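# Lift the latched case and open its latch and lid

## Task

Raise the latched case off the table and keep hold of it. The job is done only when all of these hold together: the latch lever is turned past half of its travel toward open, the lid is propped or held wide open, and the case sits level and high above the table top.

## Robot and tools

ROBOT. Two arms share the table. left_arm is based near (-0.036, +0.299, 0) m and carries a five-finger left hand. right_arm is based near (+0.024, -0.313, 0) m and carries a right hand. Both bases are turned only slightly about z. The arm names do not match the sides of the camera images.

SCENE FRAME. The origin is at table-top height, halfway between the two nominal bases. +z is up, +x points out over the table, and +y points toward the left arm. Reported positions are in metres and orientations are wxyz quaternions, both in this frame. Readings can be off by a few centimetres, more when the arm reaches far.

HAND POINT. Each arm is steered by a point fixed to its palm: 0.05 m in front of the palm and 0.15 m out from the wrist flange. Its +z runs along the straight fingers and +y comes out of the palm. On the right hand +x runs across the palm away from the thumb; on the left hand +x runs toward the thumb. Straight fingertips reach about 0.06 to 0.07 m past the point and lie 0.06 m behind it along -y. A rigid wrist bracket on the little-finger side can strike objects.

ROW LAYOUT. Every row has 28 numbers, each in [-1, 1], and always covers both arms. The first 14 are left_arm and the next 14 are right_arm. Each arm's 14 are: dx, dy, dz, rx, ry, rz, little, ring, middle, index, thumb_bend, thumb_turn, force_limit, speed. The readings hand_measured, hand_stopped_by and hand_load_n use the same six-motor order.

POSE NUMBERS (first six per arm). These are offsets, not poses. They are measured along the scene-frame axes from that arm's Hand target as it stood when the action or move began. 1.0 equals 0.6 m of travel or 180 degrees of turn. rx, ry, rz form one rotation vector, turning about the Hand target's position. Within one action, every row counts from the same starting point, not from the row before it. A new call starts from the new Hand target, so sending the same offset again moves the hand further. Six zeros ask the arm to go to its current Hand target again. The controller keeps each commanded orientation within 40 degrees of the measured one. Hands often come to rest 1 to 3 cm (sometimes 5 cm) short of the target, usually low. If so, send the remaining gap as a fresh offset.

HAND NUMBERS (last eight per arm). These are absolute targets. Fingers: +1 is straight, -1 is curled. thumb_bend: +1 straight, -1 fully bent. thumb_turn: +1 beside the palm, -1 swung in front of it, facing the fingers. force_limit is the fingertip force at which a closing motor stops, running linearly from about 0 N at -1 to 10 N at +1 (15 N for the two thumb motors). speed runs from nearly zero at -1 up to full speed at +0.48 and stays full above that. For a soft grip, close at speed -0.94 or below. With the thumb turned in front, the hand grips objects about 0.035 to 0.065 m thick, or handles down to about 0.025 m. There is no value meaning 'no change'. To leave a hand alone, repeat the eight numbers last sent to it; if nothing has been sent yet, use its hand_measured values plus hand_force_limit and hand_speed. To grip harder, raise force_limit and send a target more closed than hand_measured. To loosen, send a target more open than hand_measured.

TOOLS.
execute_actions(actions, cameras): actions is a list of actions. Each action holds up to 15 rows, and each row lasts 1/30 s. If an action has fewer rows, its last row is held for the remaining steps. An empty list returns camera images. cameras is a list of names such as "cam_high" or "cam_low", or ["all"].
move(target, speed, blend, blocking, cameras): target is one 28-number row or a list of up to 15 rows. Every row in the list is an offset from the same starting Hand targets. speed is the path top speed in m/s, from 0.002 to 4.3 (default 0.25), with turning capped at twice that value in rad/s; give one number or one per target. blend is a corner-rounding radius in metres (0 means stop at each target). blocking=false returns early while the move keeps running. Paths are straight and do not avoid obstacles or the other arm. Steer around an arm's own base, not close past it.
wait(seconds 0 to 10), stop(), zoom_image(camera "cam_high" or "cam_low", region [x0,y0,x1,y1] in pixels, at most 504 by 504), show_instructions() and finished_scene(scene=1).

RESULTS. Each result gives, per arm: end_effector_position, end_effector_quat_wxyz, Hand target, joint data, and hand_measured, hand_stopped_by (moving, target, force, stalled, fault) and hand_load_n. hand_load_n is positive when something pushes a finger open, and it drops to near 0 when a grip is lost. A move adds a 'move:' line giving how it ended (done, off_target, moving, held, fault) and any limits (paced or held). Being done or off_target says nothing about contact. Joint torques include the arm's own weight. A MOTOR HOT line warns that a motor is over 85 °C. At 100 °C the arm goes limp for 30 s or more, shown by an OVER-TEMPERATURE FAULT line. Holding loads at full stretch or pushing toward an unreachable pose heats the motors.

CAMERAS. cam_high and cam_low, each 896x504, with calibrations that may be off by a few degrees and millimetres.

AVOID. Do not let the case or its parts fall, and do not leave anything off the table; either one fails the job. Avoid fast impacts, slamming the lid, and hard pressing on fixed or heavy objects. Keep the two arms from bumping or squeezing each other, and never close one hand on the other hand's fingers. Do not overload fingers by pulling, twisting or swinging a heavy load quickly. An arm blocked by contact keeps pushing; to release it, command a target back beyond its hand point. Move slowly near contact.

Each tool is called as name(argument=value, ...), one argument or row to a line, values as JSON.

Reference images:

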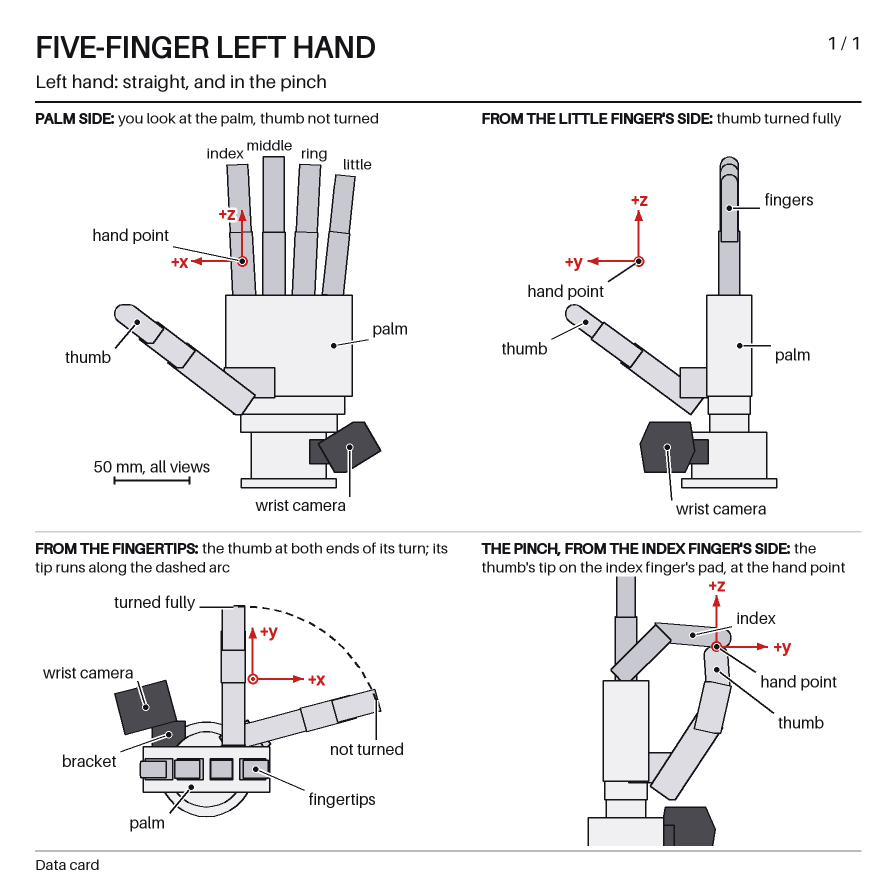

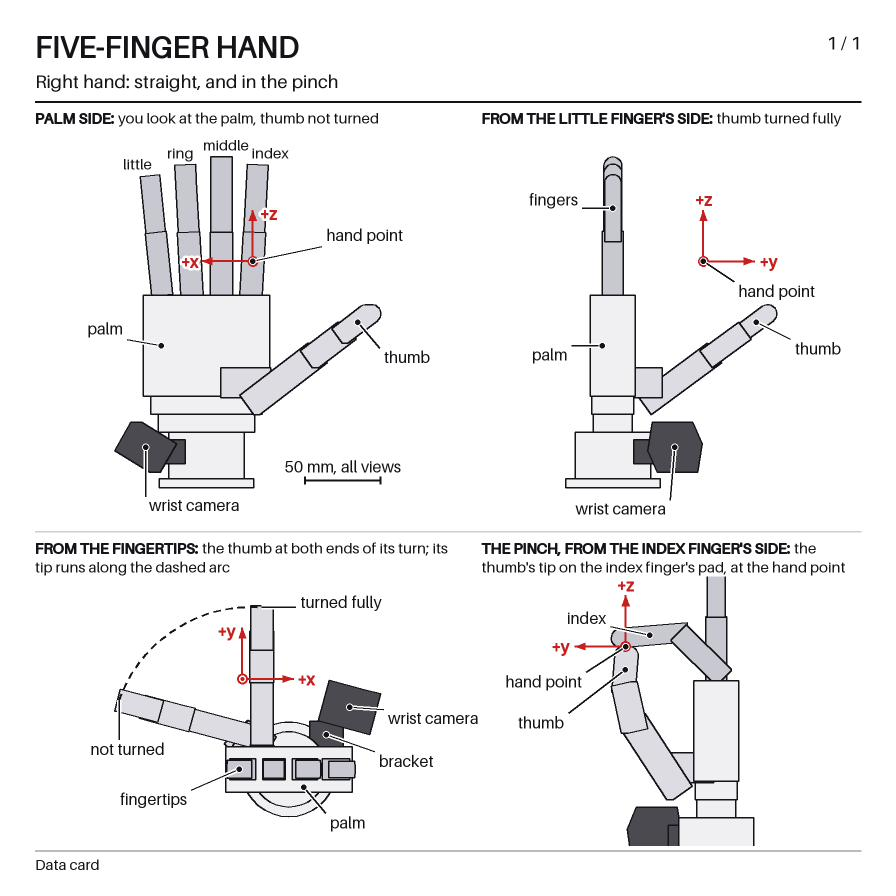

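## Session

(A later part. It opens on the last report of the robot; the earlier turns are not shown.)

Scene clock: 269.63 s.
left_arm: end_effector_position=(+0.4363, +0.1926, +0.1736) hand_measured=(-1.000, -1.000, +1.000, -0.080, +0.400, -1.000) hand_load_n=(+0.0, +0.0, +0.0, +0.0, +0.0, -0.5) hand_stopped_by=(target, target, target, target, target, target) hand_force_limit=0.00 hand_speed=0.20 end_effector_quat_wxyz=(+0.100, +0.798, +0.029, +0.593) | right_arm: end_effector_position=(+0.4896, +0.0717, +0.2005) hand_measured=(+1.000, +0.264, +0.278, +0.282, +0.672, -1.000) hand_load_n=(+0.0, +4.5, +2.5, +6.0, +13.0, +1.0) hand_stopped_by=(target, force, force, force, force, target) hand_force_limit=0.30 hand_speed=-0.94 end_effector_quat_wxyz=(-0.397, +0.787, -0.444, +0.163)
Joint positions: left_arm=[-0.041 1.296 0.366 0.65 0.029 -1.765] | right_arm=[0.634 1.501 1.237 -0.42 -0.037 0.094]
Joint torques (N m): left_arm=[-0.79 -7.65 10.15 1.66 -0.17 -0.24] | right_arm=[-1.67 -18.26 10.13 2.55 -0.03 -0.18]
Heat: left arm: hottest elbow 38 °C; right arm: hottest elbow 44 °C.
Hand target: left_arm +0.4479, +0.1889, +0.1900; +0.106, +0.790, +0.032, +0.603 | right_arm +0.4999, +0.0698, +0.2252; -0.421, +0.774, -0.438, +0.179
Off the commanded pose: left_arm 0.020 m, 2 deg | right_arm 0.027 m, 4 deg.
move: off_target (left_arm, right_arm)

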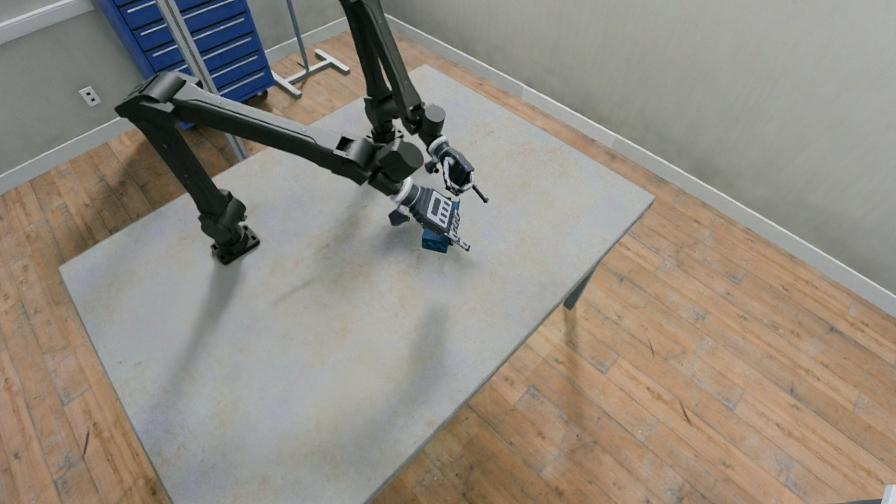

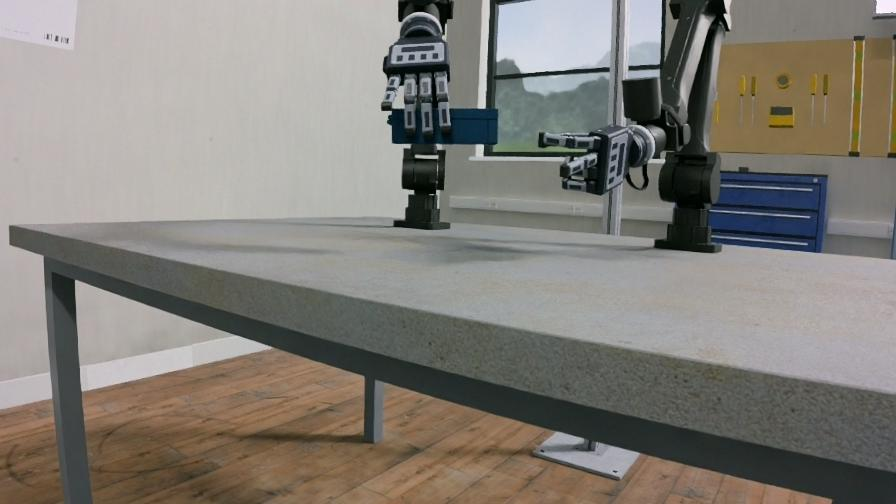

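move(
  target=[0.0278,-0.0682,0.0255,0,0,0,-1,-1,1,-0.08,0.4,-1,0,0.2,0,0,0,0,0,0,1,-0.6,-0.6,-0.5,0.6,-1,0.3,-0.94],
  speed=0.1,
  cameras=["cam_low","cam_high"],
)

zoom_image(
  camera="cam_high",
  region=[436, 176, 484, 212],
)

zoom_image(
  camera="cam_low",
  region=[480, 95, 560, 155],
)

Scene clock: 279.00 s.
left_arm: end_effector_position=(+0.4526, +0.1530, +0.1953) hand_measured=(-1.000, -1.000, +1.000, -0.080, +0.400, -1.000) hand_load_n=(+0.0, +0.0, +0.0, +0.0, +0.0, -0.5) hand_stopped_by=(target, target, target, target, target, target) hand_force_limit=0.00 hand_speed=0.20 end_effector_quat_wxyz=(+0.100, +0.794, +0.028, +0.599) | right_arm: end_effector_position=(+0.4896, +0.0717, +0.2005) hand_measured=(+1.000, +0.264, +0.278, +0.282, +0.672, -1.000) hand_load_n=(+0.0, +4.0, +3.0, +6.0, +13.0, +1.0) hand_stopped_by=(target, force, force, force, force, target) hand_force_limit=0.30 hand_speed=-0.94 end_effector_quat_wxyz=(-0.397, +0.787, -0.444, +0.163)
Joint positions: left_arm=[-0.164 1.296 0.44 0.59 -0.09 -1.796] | right_arm=[0.634 1.501 1.237 -0.42 -0.037 0.094]
Joint torques (N m): left_arm=[-0.79 -6.95 10.78 1.68 -0.19 -0.25] | right_arm=[-1.67 -18.32 10.13 2.54 -0.03 -0.17]
Heat: left arm: hottest elbow 39 °C; right arm: hottest elbow 44 °C.
Hand target: left_arm +0.4647, +0.1481, +0.2054; +0.106, +0.790, +0.033, +0.603 | right_arm +0.4999, +0.0698, +0.2252; -0.421, +0.774, -0.438, +0.179
Off the commanded pose: left_arm 0.016 m, 1 deg | right_arm 0.027 m, 4 deg.
move: off_target (left_arm, right_arm)

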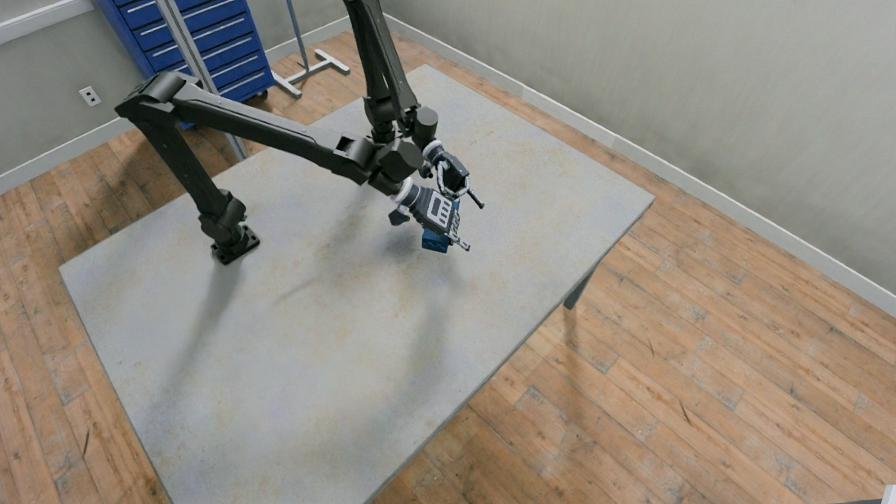

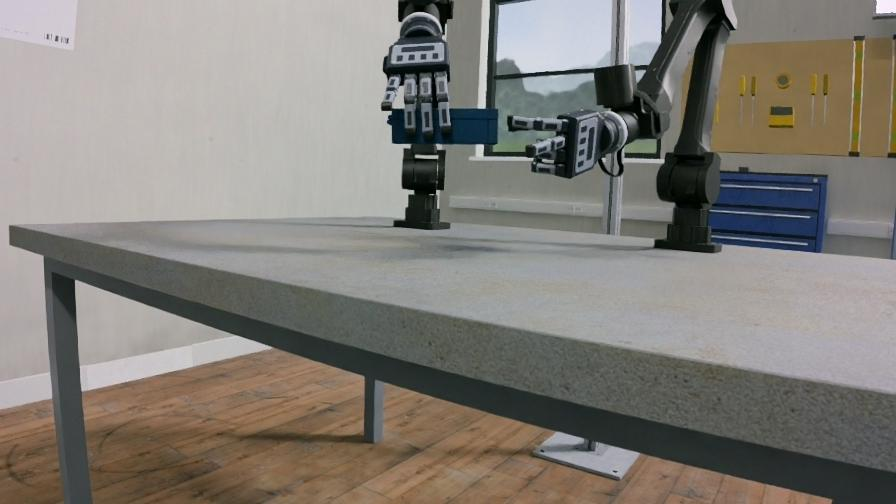

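Scaled by 10.500 from the camera's 896x504 image, which has a finer 1280x720 frame.

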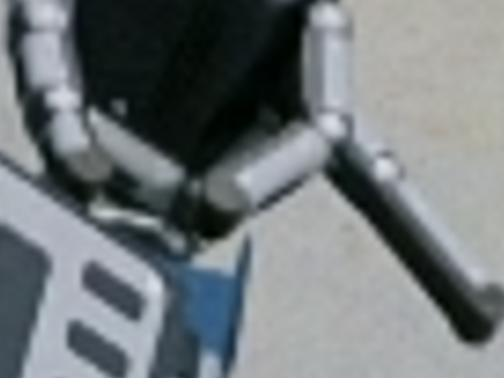

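Scaled by 6.300 from the camera's 896x504 image, which has a finer 1280x720 frame.

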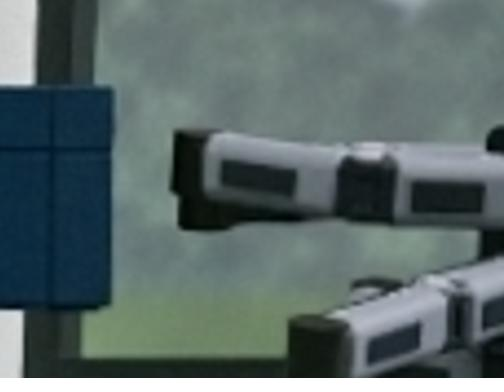

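move(
  target=[0.0093,-0.0177,-0.0067,0,0,0,-1,-1,1,-0.08,0.4,-1,0,0.2,0,0,0,0,0,0,1,-0.6,-0.6,-0.5,0.6,-1,0.3,-0.94],
  speed=0.06,
  cameras=["cam_low","cam_high"],
)

zoom_image(
  camera="cam_high",
  region=[436, 176, 484, 212],
)

zoom_image(
  camera="cam_low",
  region=[480, 95, 560, 155],
)

Scene clock: 280.67 s.
left_arm: end_effector_position=(+0.4573, +0.1433, +0.1882) hand_measured=(-1.000, -1.000, +1.000, -0.080, +0.400, -1.000) hand_load_n=(+0.0, +0.0, +0.0, +0.0, +0.0, -0.5) hand_stopped_by=(target, target, target, target, target, target) hand_force_limit=0.00 hand_speed=0.20 end_effector_quat_wxyz=(+0.098, +0.798, +0.028, +0.593) | right_arm: end_effector_position=(+0.4896, +0.0717, +0.2005) hand_measured=(+1.000, +0.264, +0.278, +0.282, +0.672, -1.000) hand_load_n=(+0.0, +4.5, +2.5, +6.0, +13.0, +1.0) hand_stopped_by=(target, force, force, force, force, target) hand_force_limit=0.30 hand_speed=-0.94 end_effector_quat_wxyz=(-0.397, +0.787, -0.444, +0.163)
Joint positions: left_arm=[-0.191 1.327 0.456 0.59 -0.116 -1.804] | right_arm=[0.634 1.501 1.237 -0.42 -0.037 0.094]
Joint torques (N m): left_arm=[-0.67 -6.89 10.69 2.33 -0.2 -0.27] | right_arm=[-1.67 -18.26 10.13 2.55 -0.03 -0.18]
Heat: left arm: hottest elbow 39 °C; right arm: hottest elbow 44 °C.
Hand target: left_arm +0.4702, +0.1373, +0.2015; +0.106, +0.790, +0.032, +0.603 | right_arm +0.4999, +0.0698, +0.2252; -0.421, +0.774, -0.438, +0.179
Off the commanded pose: left_arm 0.019 m, 2 deg | right_arm 0.027 m, 4 deg.
move: off_target (left_arm, right_arm)

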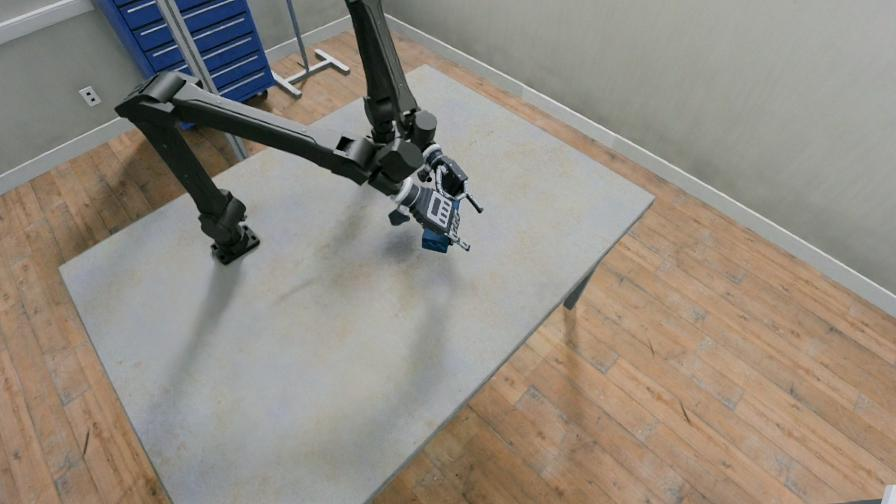

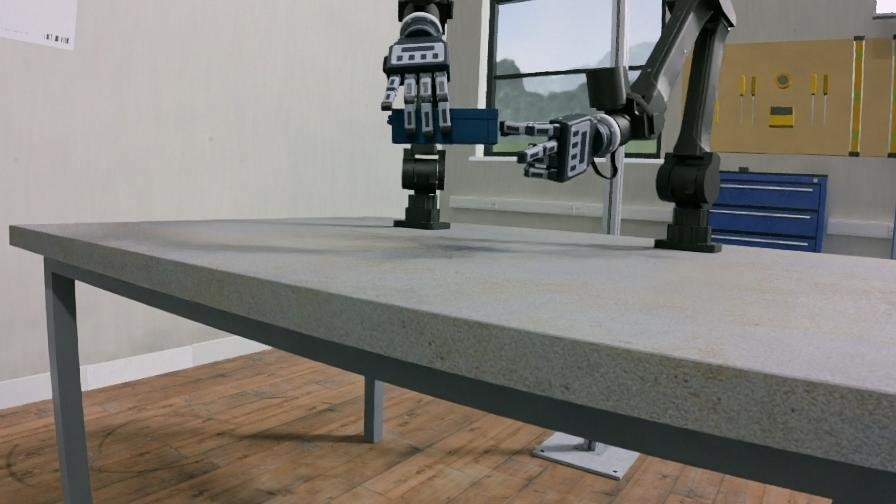

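Scaled by 10.500 from the camera's 896x504 image, which has a finer 1280x720 frame.

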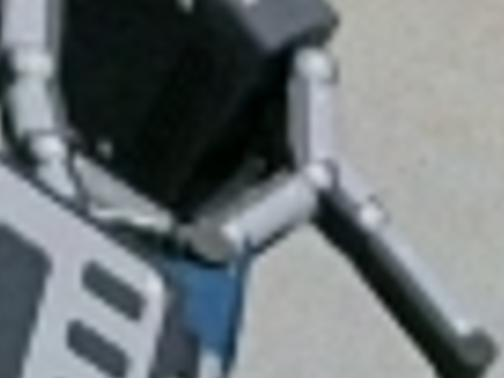

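Scaled by 6.300 from the camera's 896x504 image, which has a finer 1280x720 frame.

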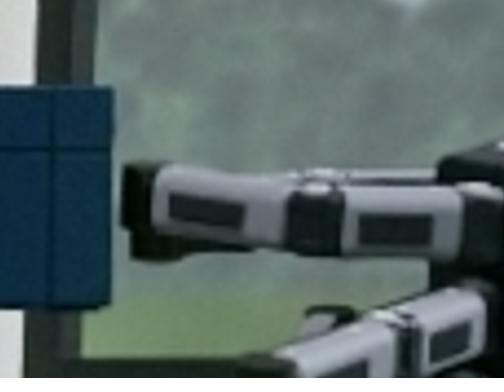

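move(
  target=[0.0102,-0.0195,0.0008,0,0,0,-1,-1,1,-0.08,0.4,-1,0,0.2,0,0,0,0,0,0,1,-0.6,-0.6,-0.5,0.6,-1,0.3,-0.94],
  speed=0.05,
  cameras=["cam_low","cam_high"],
)

zoom_image(
  camera="cam_high",
  region=[436, 176, 484, 212],
)

zoom_image(
  camera="cam_low",
  region=[480, 95, 560, 155],
)

Scene clock: 282.07 s.
left_arm: end_effector_position=(+0.4637, +0.1320, +0.1897) hand_measured=(-1.000, -1.000, +1.000, -0.080, +0.400, -1.000) hand_load_n=(+0.0, +0.0, +0.0, +0.0, +0.0, +0.0) hand_stopped_by=(target, target, target, target, target, target) hand_force_limit=0.00 hand_speed=0.20 end_effector_quat_wxyz=(+0.098, +0.798, +0.028, +0.594) | right_arm: end_effector_position=(+0.4900, +0.0713, +0.2004) hand_measured=(+1.000, +0.264, +0.278, +0.282, +0.672, -1.000) hand_load_n=(+0.0, +4.5, +2.5, +6.0, +13.0, +1.0) hand_stopped_by=(target, force, force, force, force, target) hand_force_limit=0.30 hand_speed=-0.94 end_effector_quat_wxyz=(-0.397, +0.786, -0.444, +0.164)
Joint positions: left_arm=[-0.22 1.35 0.48 0.59 -0.144 -1.811] | right_arm=[0.634 1.501 1.237 -0.42 -0.035 0.094]
Joint torques (N m): left_arm=[-0.67 -7.36 10.76 2.24 -0.2 -0.26] | right_arm=[-1.67 -18.26 10.17 2.54 -0.09 -0.17]
Heat: left arm: hottest elbow 39 °C; right arm: hottest elbow 44 °C.
Hand target: left_arm +0.4764, +0.1257, +0.2019; +0.106, +0.790, +0.033, +0.603 | right_arm +0.4999, +0.0697, +0.2252; -0.421, +0.774, -0.438, +0.179
Off the commanded pose: left_arm 0.019 m, 2 deg | right_arm 0.027 m, 4 deg.
move: off_target (left_arm, right_arm)

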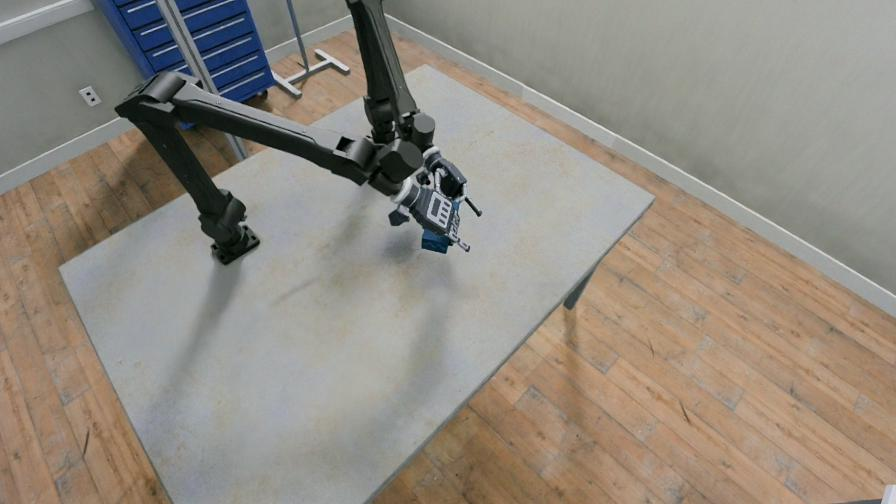

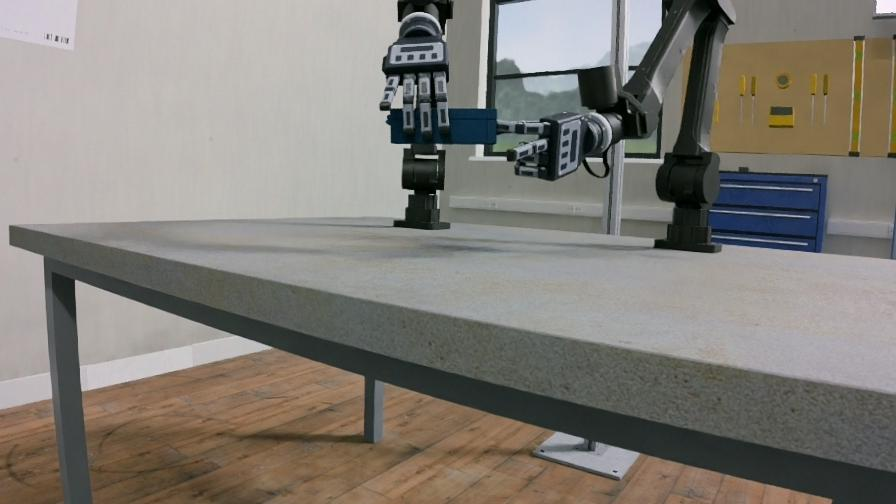

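Scaled by 10.500 from the camera's 896x504 image, which has a finer 1280x720 frame.

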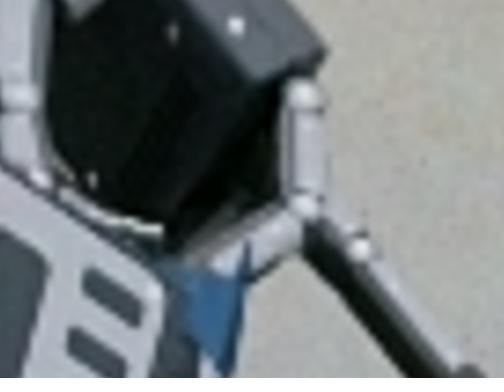

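Scaled by 6.300 from the camera's 896x504 image, which has a finer 1280x720 frame.

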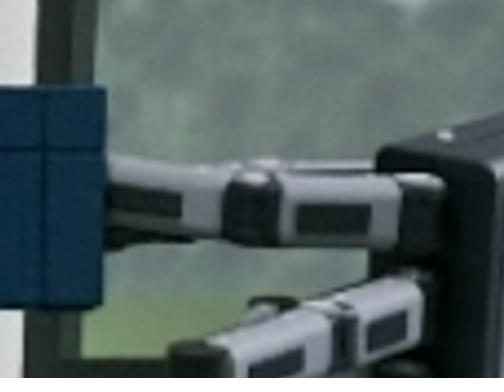

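move(
  target=[
    [0.0025,-0.0045,0,0,0,0,-1,-1,1,-0.08,0.4,-1,0,0.2,0,0,0,0,0,0,1,-0.6,-0.6,-0.5,0.6,-1,0.3,-0.94],
    [0.0078,-0.003,0,0,0,0,-1,-1,1,-0.08,0.4,-1,0,0.2,0,0,0,0,0,0,1,-0.6,-0.6,-0.5,0.6,-1,0.3,-0.94],
  ],
  speed=0.04,
  cameras=["cam_low","cam_high"],
)

zoom_image(
  camera="cam_high",
  region=[436, 176, 484, 212],
)

zoom_image(
  camera="cam_low",
  region=[480, 95, 560, 155],
)

Scene clock: 284.17 s.
left_arm: end_effector_position=(+0.4673, +0.1291, +0.1897) hand_measured=(-1.000, -1.000, +1.000, -0.080, +0.400, -1.000) hand_load_n=(+0.0, +0.0, +0.0, -1.0, +0.0, -0.5) hand_stopped_by=(target, target, target, target, target, target) hand_force_limit=0.00 hand_speed=0.20 end_effector_quat_wxyz=(+0.098, +0.798, +0.028, +0.594) | right_arm: end_effector_position=(+0.4921, +0.0700, +0.2010) hand_measured=(+1.000, +0.264, +0.278, +0.282, +0.672, -1.000) hand_load_n=(+0.0, +4.0, +3.0, +6.5, +13.0, +2.0) hand_stopped_by=(target, force, force, force, force, target) hand_force_limit=0.30 hand_speed=-0.94 end_effector_quat_wxyz=(-0.397, +0.785, -0.445, +0.166)
Joint positions: left_arm=[-0.226 1.361 0.491 0.59 -0.15 -1.813] | right_arm=[0.631 1.501 1.237 -0.417 -0.033 0.094]
Joint torques (N m): left_arm=[-0.44 -7.18 10.86 2.28 -0.03 -0.25] | right_arm=[-1.49 -18.32 10.14 2.44 -0.19 -0.17]
Heat: left arm: hottest elbow 39 °C; right arm: hottest elbow 44 °C.
Hand target: left_arm +0.4810, +0.1238, +0.2019; +0.106, +0.790, +0.032, +0.603 | right_arm +0.5000, +0.0697, +0.2252; -0.421, +0.774, -0.439, +0.179
Off the commanded pose: left_arm 0.019 m, 2 deg | right_arm 0.025 m, 3 deg.
move: off_target (left_arm, right_arm)

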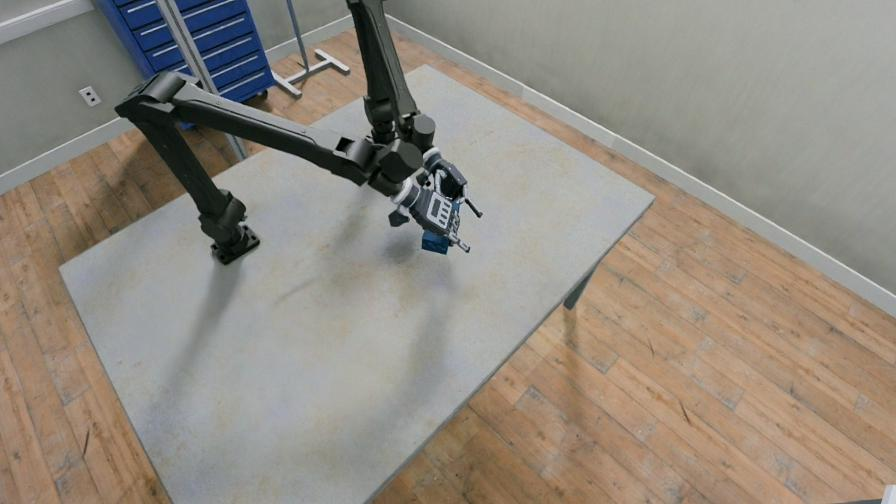

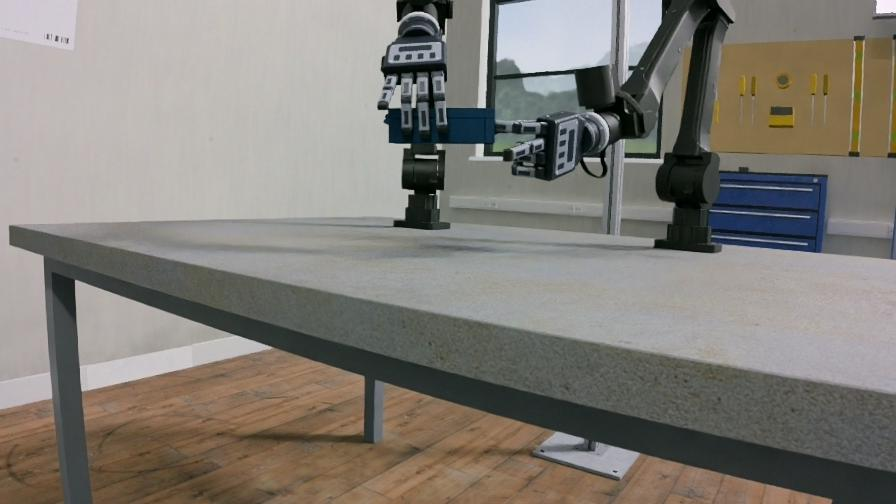

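Scaled by 10.500 from the camera's 896x504 image, which has a finer 1280x720 frame.

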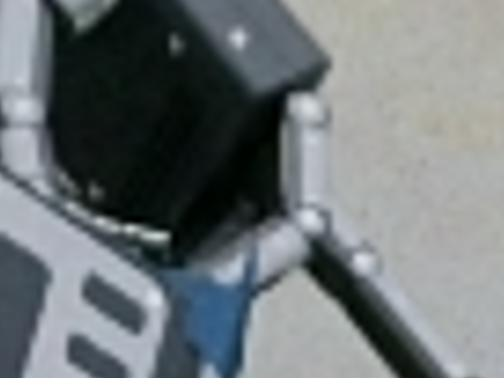

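Scaled by 6.300 from the camera's 896x504 image, which has a finer 1280x720 frame.

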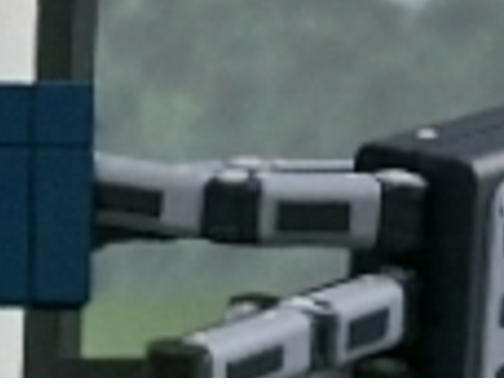

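move(
  target=[0,0,0,0,0,0,-1,-1,1,-0.3,0.4,-1,0.3,-0.6,0,0,0,0,0,0,1,-0.6,-0.6,-0.5,0.6,-1,0.3,-0.94],
  speed=0.04,
  cameras=["cam_low","cam_high"],
)

zoom_image(
  camera="cam_high",
  region=[436, 176, 484, 212],
)

zoom_image(
  camera="cam_low",
  region=[480, 95, 560, 155],
)

Scene clock: 285.47 s.
left_arm: end_effector_position=(+0.4694, +0.1285, +0.1899) hand_measured=(-1.000, -1.000, +1.000, -0.300, +0.400, -1.000) hand_load_n=(+0.0, +0.0, +0.0, +3.0, +1.0, -0.5) hand_stopped_by=(target, target, target, target, target, target) hand_force_limit=0.30 hand_speed=-0.60 end_effector_quat_wxyz=(+0.098, +0.798, +0.028, +0.595) | right_arm: end_effector_position=(+0.4905, +0.0714, +0.2018) hand_measured=(+1.000, +0.264, +0.278, +0.282, +0.672, -1.000) hand_load_n=(+0.0, +5.0, +2.5, +4.5, +13.5, +0.5) hand_stopped_by=(target, force, force, force, force, target) hand_force_limit=0.30 hand_speed=-0.94 end_effector_quat_wxyz=(-0.400, +0.786, -0.442, +0.163)
Joint positions: left_arm=[-0.226 1.366 0.497 0.59 -0.15 -1.813] | right_arm=[0.631 1.499 1.237 -0.417 -0.043 0.091]
Joint torques (N m): left_arm=[-0.38 -7.82 10.41 2.22 -0.03 -0.24] | right_arm=[-1.49 -18.14 10.14 2.43 0.23 -0.15]
Heat: left arm: hottest elbow 40 °C; right arm: hottest elbow 44 °C.
Hand target: left_arm +0.4810, +0.1238, +0.2018; +0.106, +0.790, +0.032, +0.603 | right_arm +0.4999, +0.0698, +0.2251; -0.421, +0.774, -0.438, +0.179
Off the commanded pose: left_arm 0.017 m, 2 deg | right_arm 0.025 m, 3 deg.
move: off_target (left_arm, right_arm)

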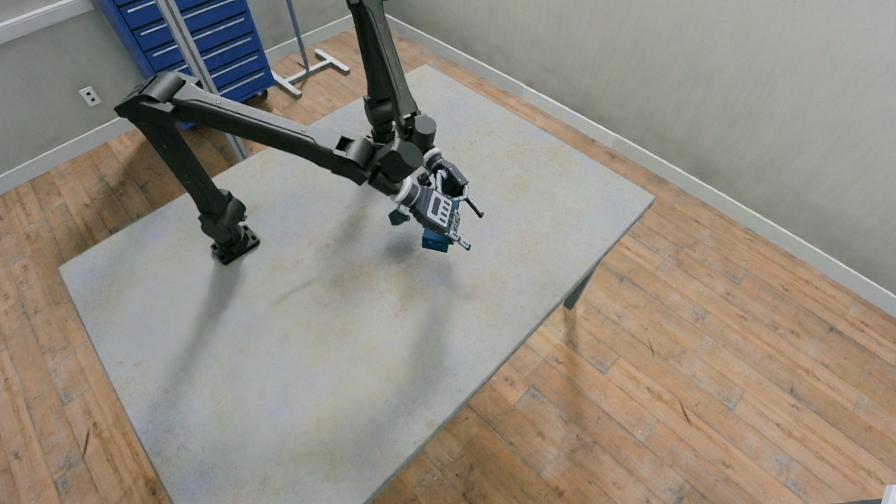

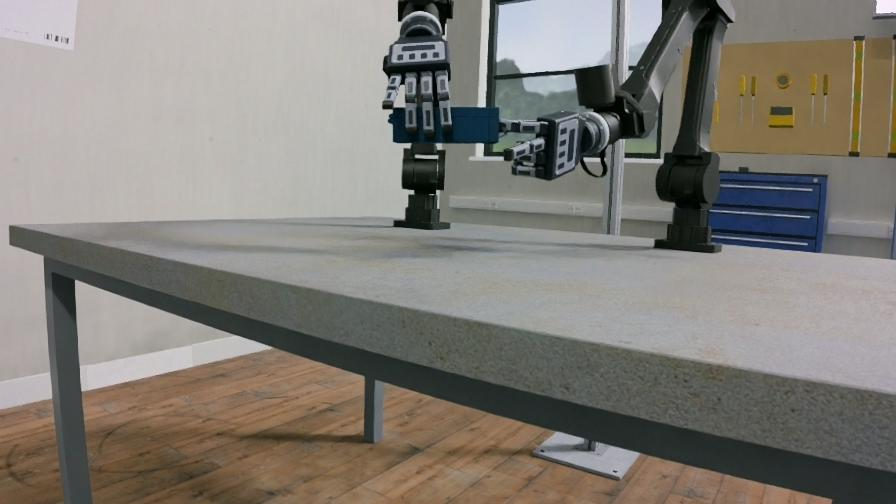

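Scaled by 10.500 from the camera's 896x504 image, which has a finer 1280x720 frame.

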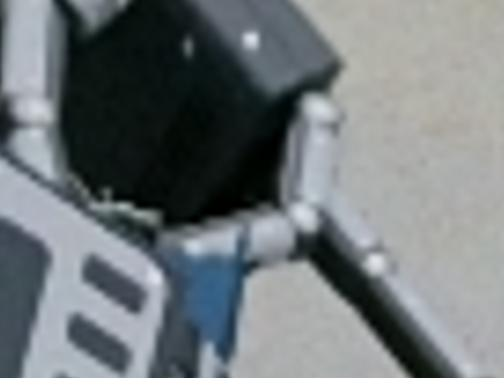

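Scaled by 6.300 from the camera's 896x504 image, which has a finer 1280x720 frame.

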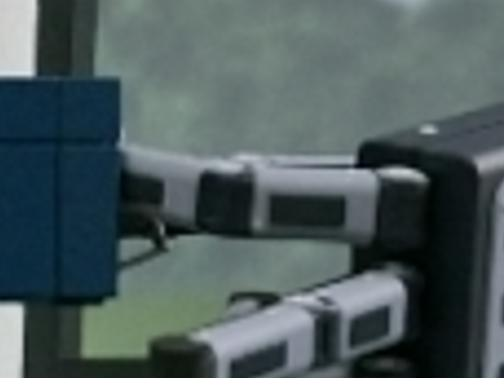

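zoom_image(
  camera="cam_low",
  region=[488, 105, 528, 150],
)

zoom_image(
  camera="cam_high",
  region=[436, 186, 472, 212],
)

Scaled by 11.200 from the camera's 896x504 image, which has a finer 1280x720 frame.

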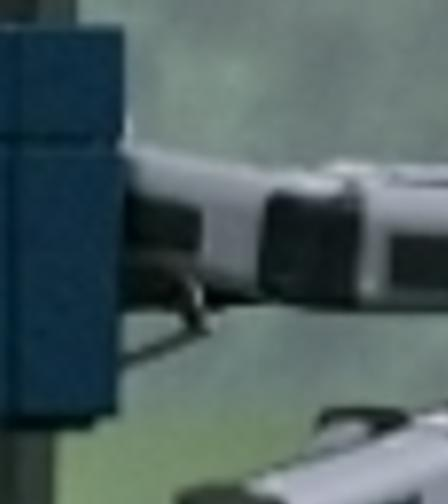

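Scaled by 14.000 from the camera's 896x504 image, which has a finer 1280x720 frame.

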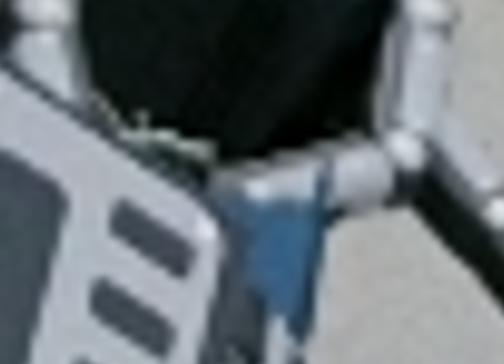

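move(
  target=[0,0,0,0,0,0,-1,-1,1,-0.5,0.4,-1,0.3,-0.6,0,0,0,0,0,0,1,-0.6,-0.6,-0.5,0.6,-1,0.3,-0.94],
  speed=0.04,
  cameras=["cam_low","cam_high"],
)

zoom_image(
  camera="cam_low",
  region=[480, 95, 560, 155],
)

zoom_image(
  camera="cam_high",
  region=[436, 186, 472, 212],
)

Scene clock: 287.70 s.
left_arm: end_effector_position=(+0.4697, +0.1292, +0.1891) hand_measured=(-1.000, -1.000, +1.000, -0.500, +0.400, -1.000) hand_load_n=(+0.0, +0.0, +0.0, +1.5, -0.5, +0.5) hand_stopped_by=(target, target, target, target, target, target) hand_force_limit=0.30 hand_speed=-0.60 end_effector_quat_wxyz=(+0.097, +0.798, +0.029, +0.594) | right_arm: end_effector_position=(+0.4902, +0.0713, +0.2027) hand_measured=(+1.000, +0.264, +0.278, +0.282, +0.672, -1.000) hand_load_n=(+0.0, +5.0, +2.0, +5.0, +13.5, +0.0) hand_stopped_by=(target, force, force, force, force, target) hand_force_limit=0.30 hand_speed=-0.94 end_effector_quat_wxyz=(-0.400, +0.786, -0.441, +0.163)
Joint positions: left_arm=[-0.225 1.368 0.497 0.59 -0.152 -1.813] | right_arm=[0.631 1.498 1.236 -0.417 -0.044 0.09]
Joint torques (N m): left_arm=[-0.38 -7.82 10.43 2.25 0.02 -0.24] | right_arm=[-1.49 -17.96 10.18 2.43 0.26 -0.14]
Heat: left arm: hottest elbow 40 °C; right arm: hottest elbow 44 °C.
Hand target: left_arm +0.4810, +0.1240, +0.2017; +0.106, +0.790, +0.033, +0.603 | right_arm +0.4999, +0.0698, +0.2253; -0.421, +0.774, -0.438, +0.179
Off the commanded pose: left_arm 0.018 m, 2 deg | right_arm 0.024 m, 3 deg.
move: off_target (left_arm, right_arm)

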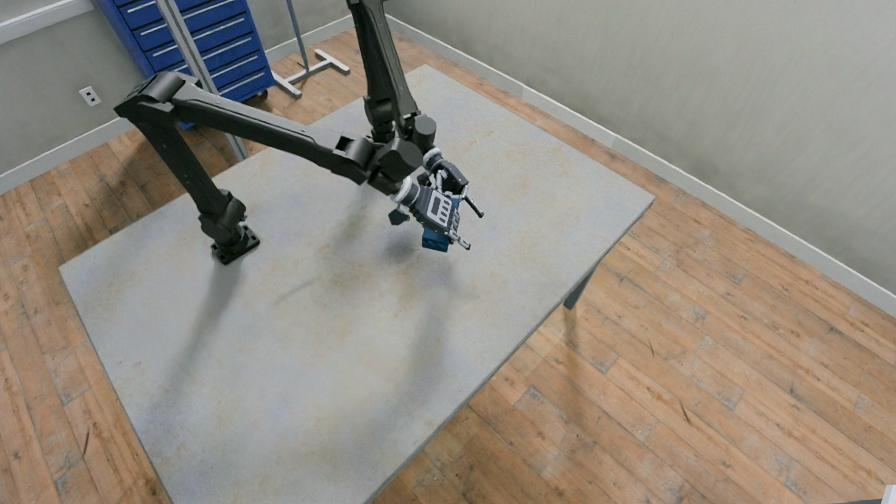

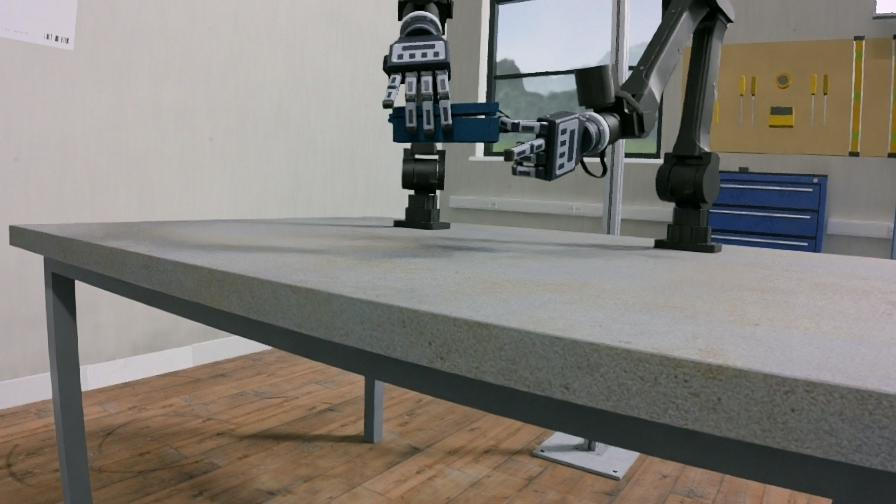

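Scaled by 6.300 from the camera's 896x504 image, which has a finer 1280x720 frame.

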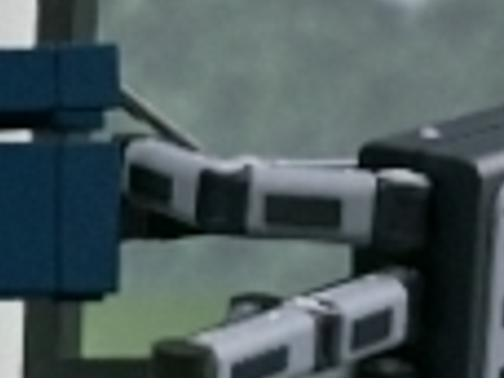

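Scaled by 14.000 from the camera's 896x504 image, which has a finer 1280x720 frame.

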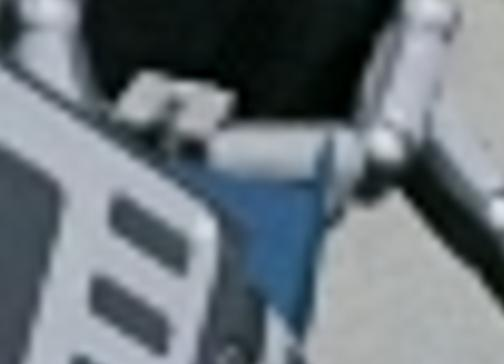

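execute_actions(
  actions=[],
)

zoom_image(
  camera="cam_low",
  region=[380, 60, 580, 180],
)

zoom_image(
  camera="cam_high",
  region=[380, 130, 520, 230],
)

Scene clock: 289.00 s.
left_arm: end_effector_position=(+0.4697, +0.1292, +0.1891) hand_measured=(-1.000, -1.000, +1.000, -0.500, +0.400, -1.000) hand_load_n=(+0.0, +0.0, +0.0, +1.0, -0.5, +0.5) hand_stopped_by=(target, target, target, target, target, target) hand_force_limit=0.30 hand_speed=-0.60 end_effector_quat_wxyz=(+0.097, +0.798, +0.029, +0.594) | right_arm: end_effector_position=(+0.4902, +0.0713, +0.2027) hand_measured=(+1.000, +0.264, +0.278, +0.282, +0.672, -1.000) hand_load_n=(+0.0, +5.0, +2.0, +5.0, +13.5, +0.5) hand_stopped_by=(target, force, force, force, force, target) hand_force_limit=0.30 hand_speed=-0.94 end_effector_quat_wxyz=(-0.400, +0.786, -0.441, +0.163)
Joint positions: left_arm=[-0.225 1.368 0.497 0.59 -0.152 -1.813] | right_arm=[0.631 1.498 1.236 -0.417 -0.044 0.09]
Joint velocities: within noise
Joint torques (N m): left_arm=[-0.5 -8 10.36 2.25 0.02 -0.25] | right_arm=[-1.49 -17.96 10.19 2.43 0.26 -0.14]
Heat: left arm: hottest elbow 40 °C; right arm: hottest elbow 44 °C.
Hand target: left_arm +0.4810, +0.1240, +0.2017; +0.106, +0.790, +0.033, +0.603 | right_arm +0.4999, +0.0698, +0.2253; -0.421, +0.774, -0.438, +0.179
Off the commanded pose: left_arm 0.018 m, 2 deg | right_arm 0.024 m, 3 deg.

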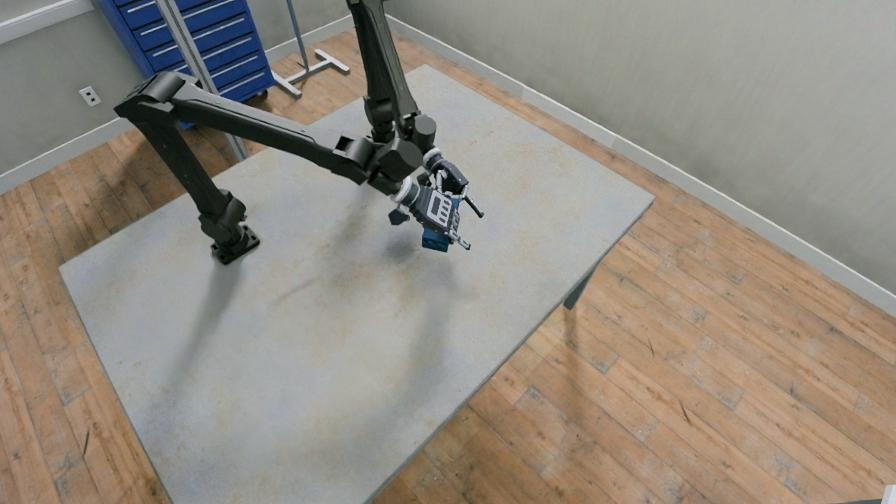

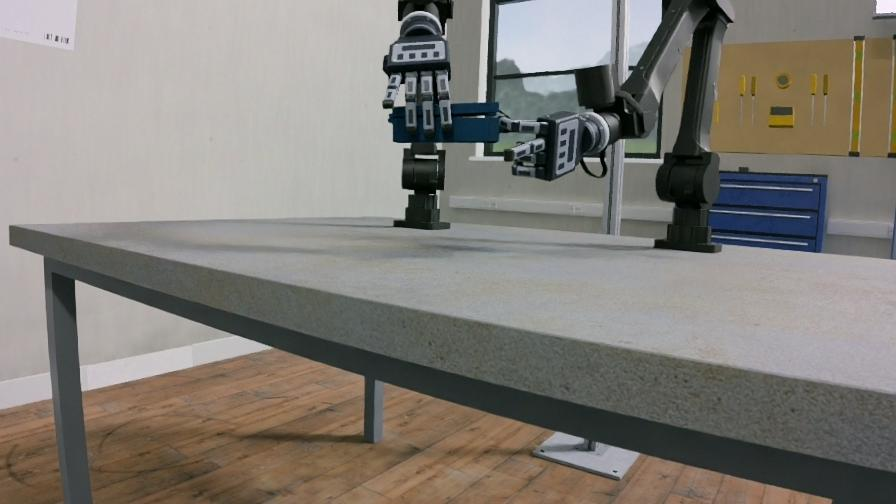

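Scaled by 2.520 from the camera's 896x504 image, which has a finer 1280x720 frame.

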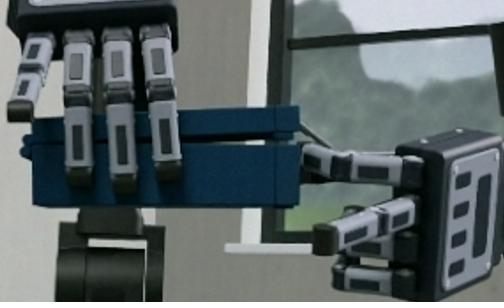

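Scaled by 3.600 from the camera's 896x504 image, which has a finer 1280x720 frame.

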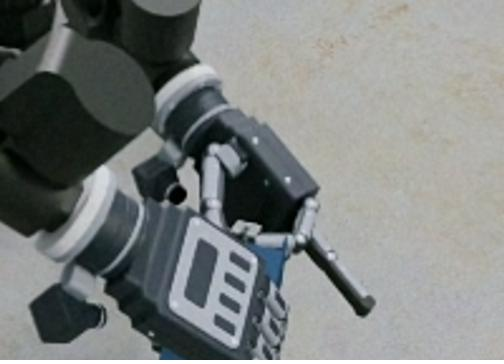

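move(
  target=[-0.0258, 0.0233, 0.0115, 0,0,0, -1,-1,1,-0.5,0.4,-1,0.3,-0.6, 0,0,0,0,0,0, 1,-0.6,-0.6,-0.5,0.6,-1,0.3,-0.94],
  speed=0.04,
  cameras=["cam_low","cam_high"],
)

zoom_image(
  camera="cam_low",
  region=[460, 85, 560, 155],
)

zoom_image(
  camera="cam_high",
  region=[420, 170, 490, 220],
)

Scene clock: 290.83 s.
left_arm: end_effector_position=(+0.4660, +0.1314, +0.2020) hand_measured=(-1.000, -1.000, +1.000, -0.500, +0.400, -1.000) hand_load_n=(+0.0, +0.0, +0.0, +1.5, +0.0, -0.5) hand_stopped_by=(target, target, target, target, target, target) hand_force_limit=0.30 hand_speed=-0.60 end_effector_quat_wxyz=(+0.106, +0.793, +0.026, +0.599) | right_arm: end_effector_position=(+0.4901, +0.0713, +0.2034) hand_measured=(+1.000, +0.264, +0.278, +0.282, +0.672, -1.000) hand_load_n=(+0.0, +4.5, +2.5, +5.0, +13.5, +1.0) hand_stopped_by=(target, force, force, force, force, target) hand_force_limit=0.30 hand_speed=-0.94 end_effector_quat_wxyz=(-0.401, +0.786, -0.441, +0.163)
Joint positions: left_arm=[-0.213 1.331 0.494 0.573 -0.125 -1.813] | right_arm=[0.631 1.496 1.236 -0.417 -0.044 0.09]
Joint torques (N m): left_arm=[0.5 -10.52 7.49 1.78 0.01 -0.18] | right_arm=[-1.49 -17.85 10.19 2.43 0.28 -0.14]
Heat: left arm: hottest elbow 40 °C; right arm: hottest elbow 44 °C.
Hand target: left_arm +0.4655, +0.1379, +0.2087; +0.106, +0.790, +0.032, +0.603 | right_arm +0.4999, +0.0698, +0.2253; -0.421, +0.774, -0.438, +0.179
Off the commanded pose: left_arm 0.009 m, 1 deg | right_arm 0.024 m, 3 deg.
move: off_target (right_arm)

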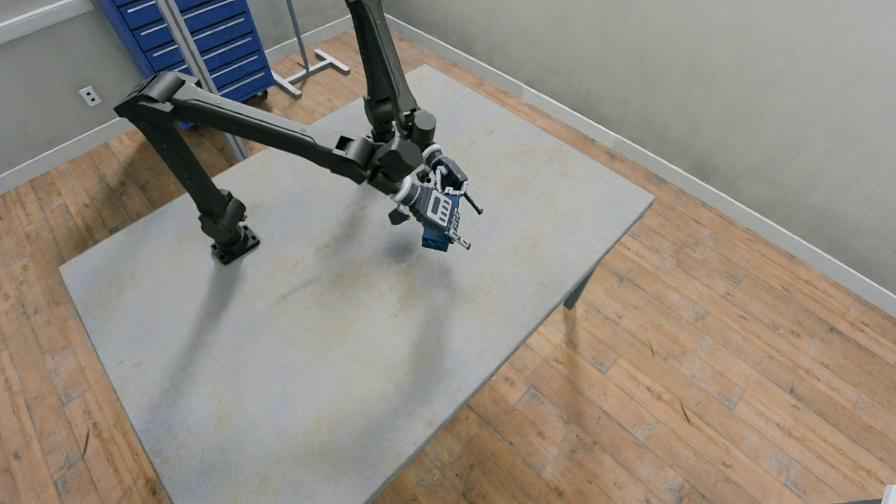

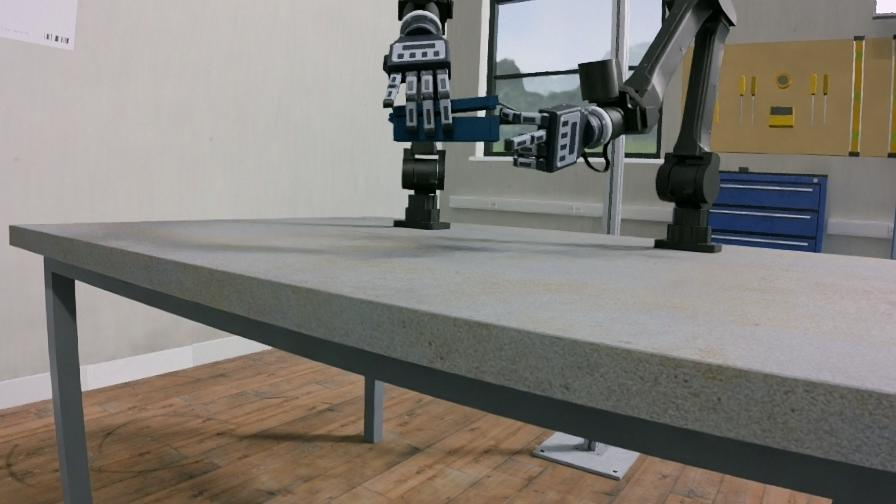

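Scaled by 5.040 from the camera's 896x504 image, which has a finer 1280x720 frame.

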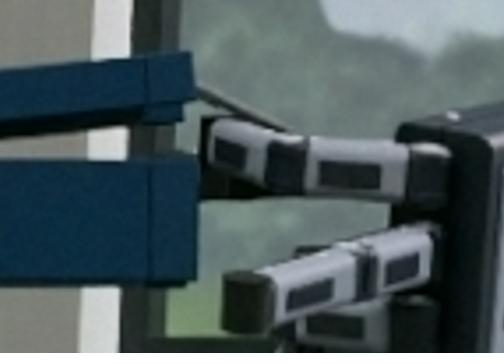

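Scaled by 7.200 from the camera's 896x504 image, which has a finer 1280x720 frame.

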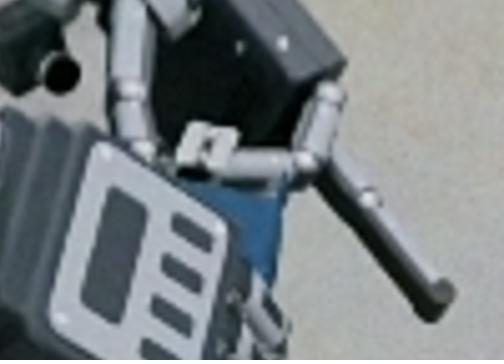

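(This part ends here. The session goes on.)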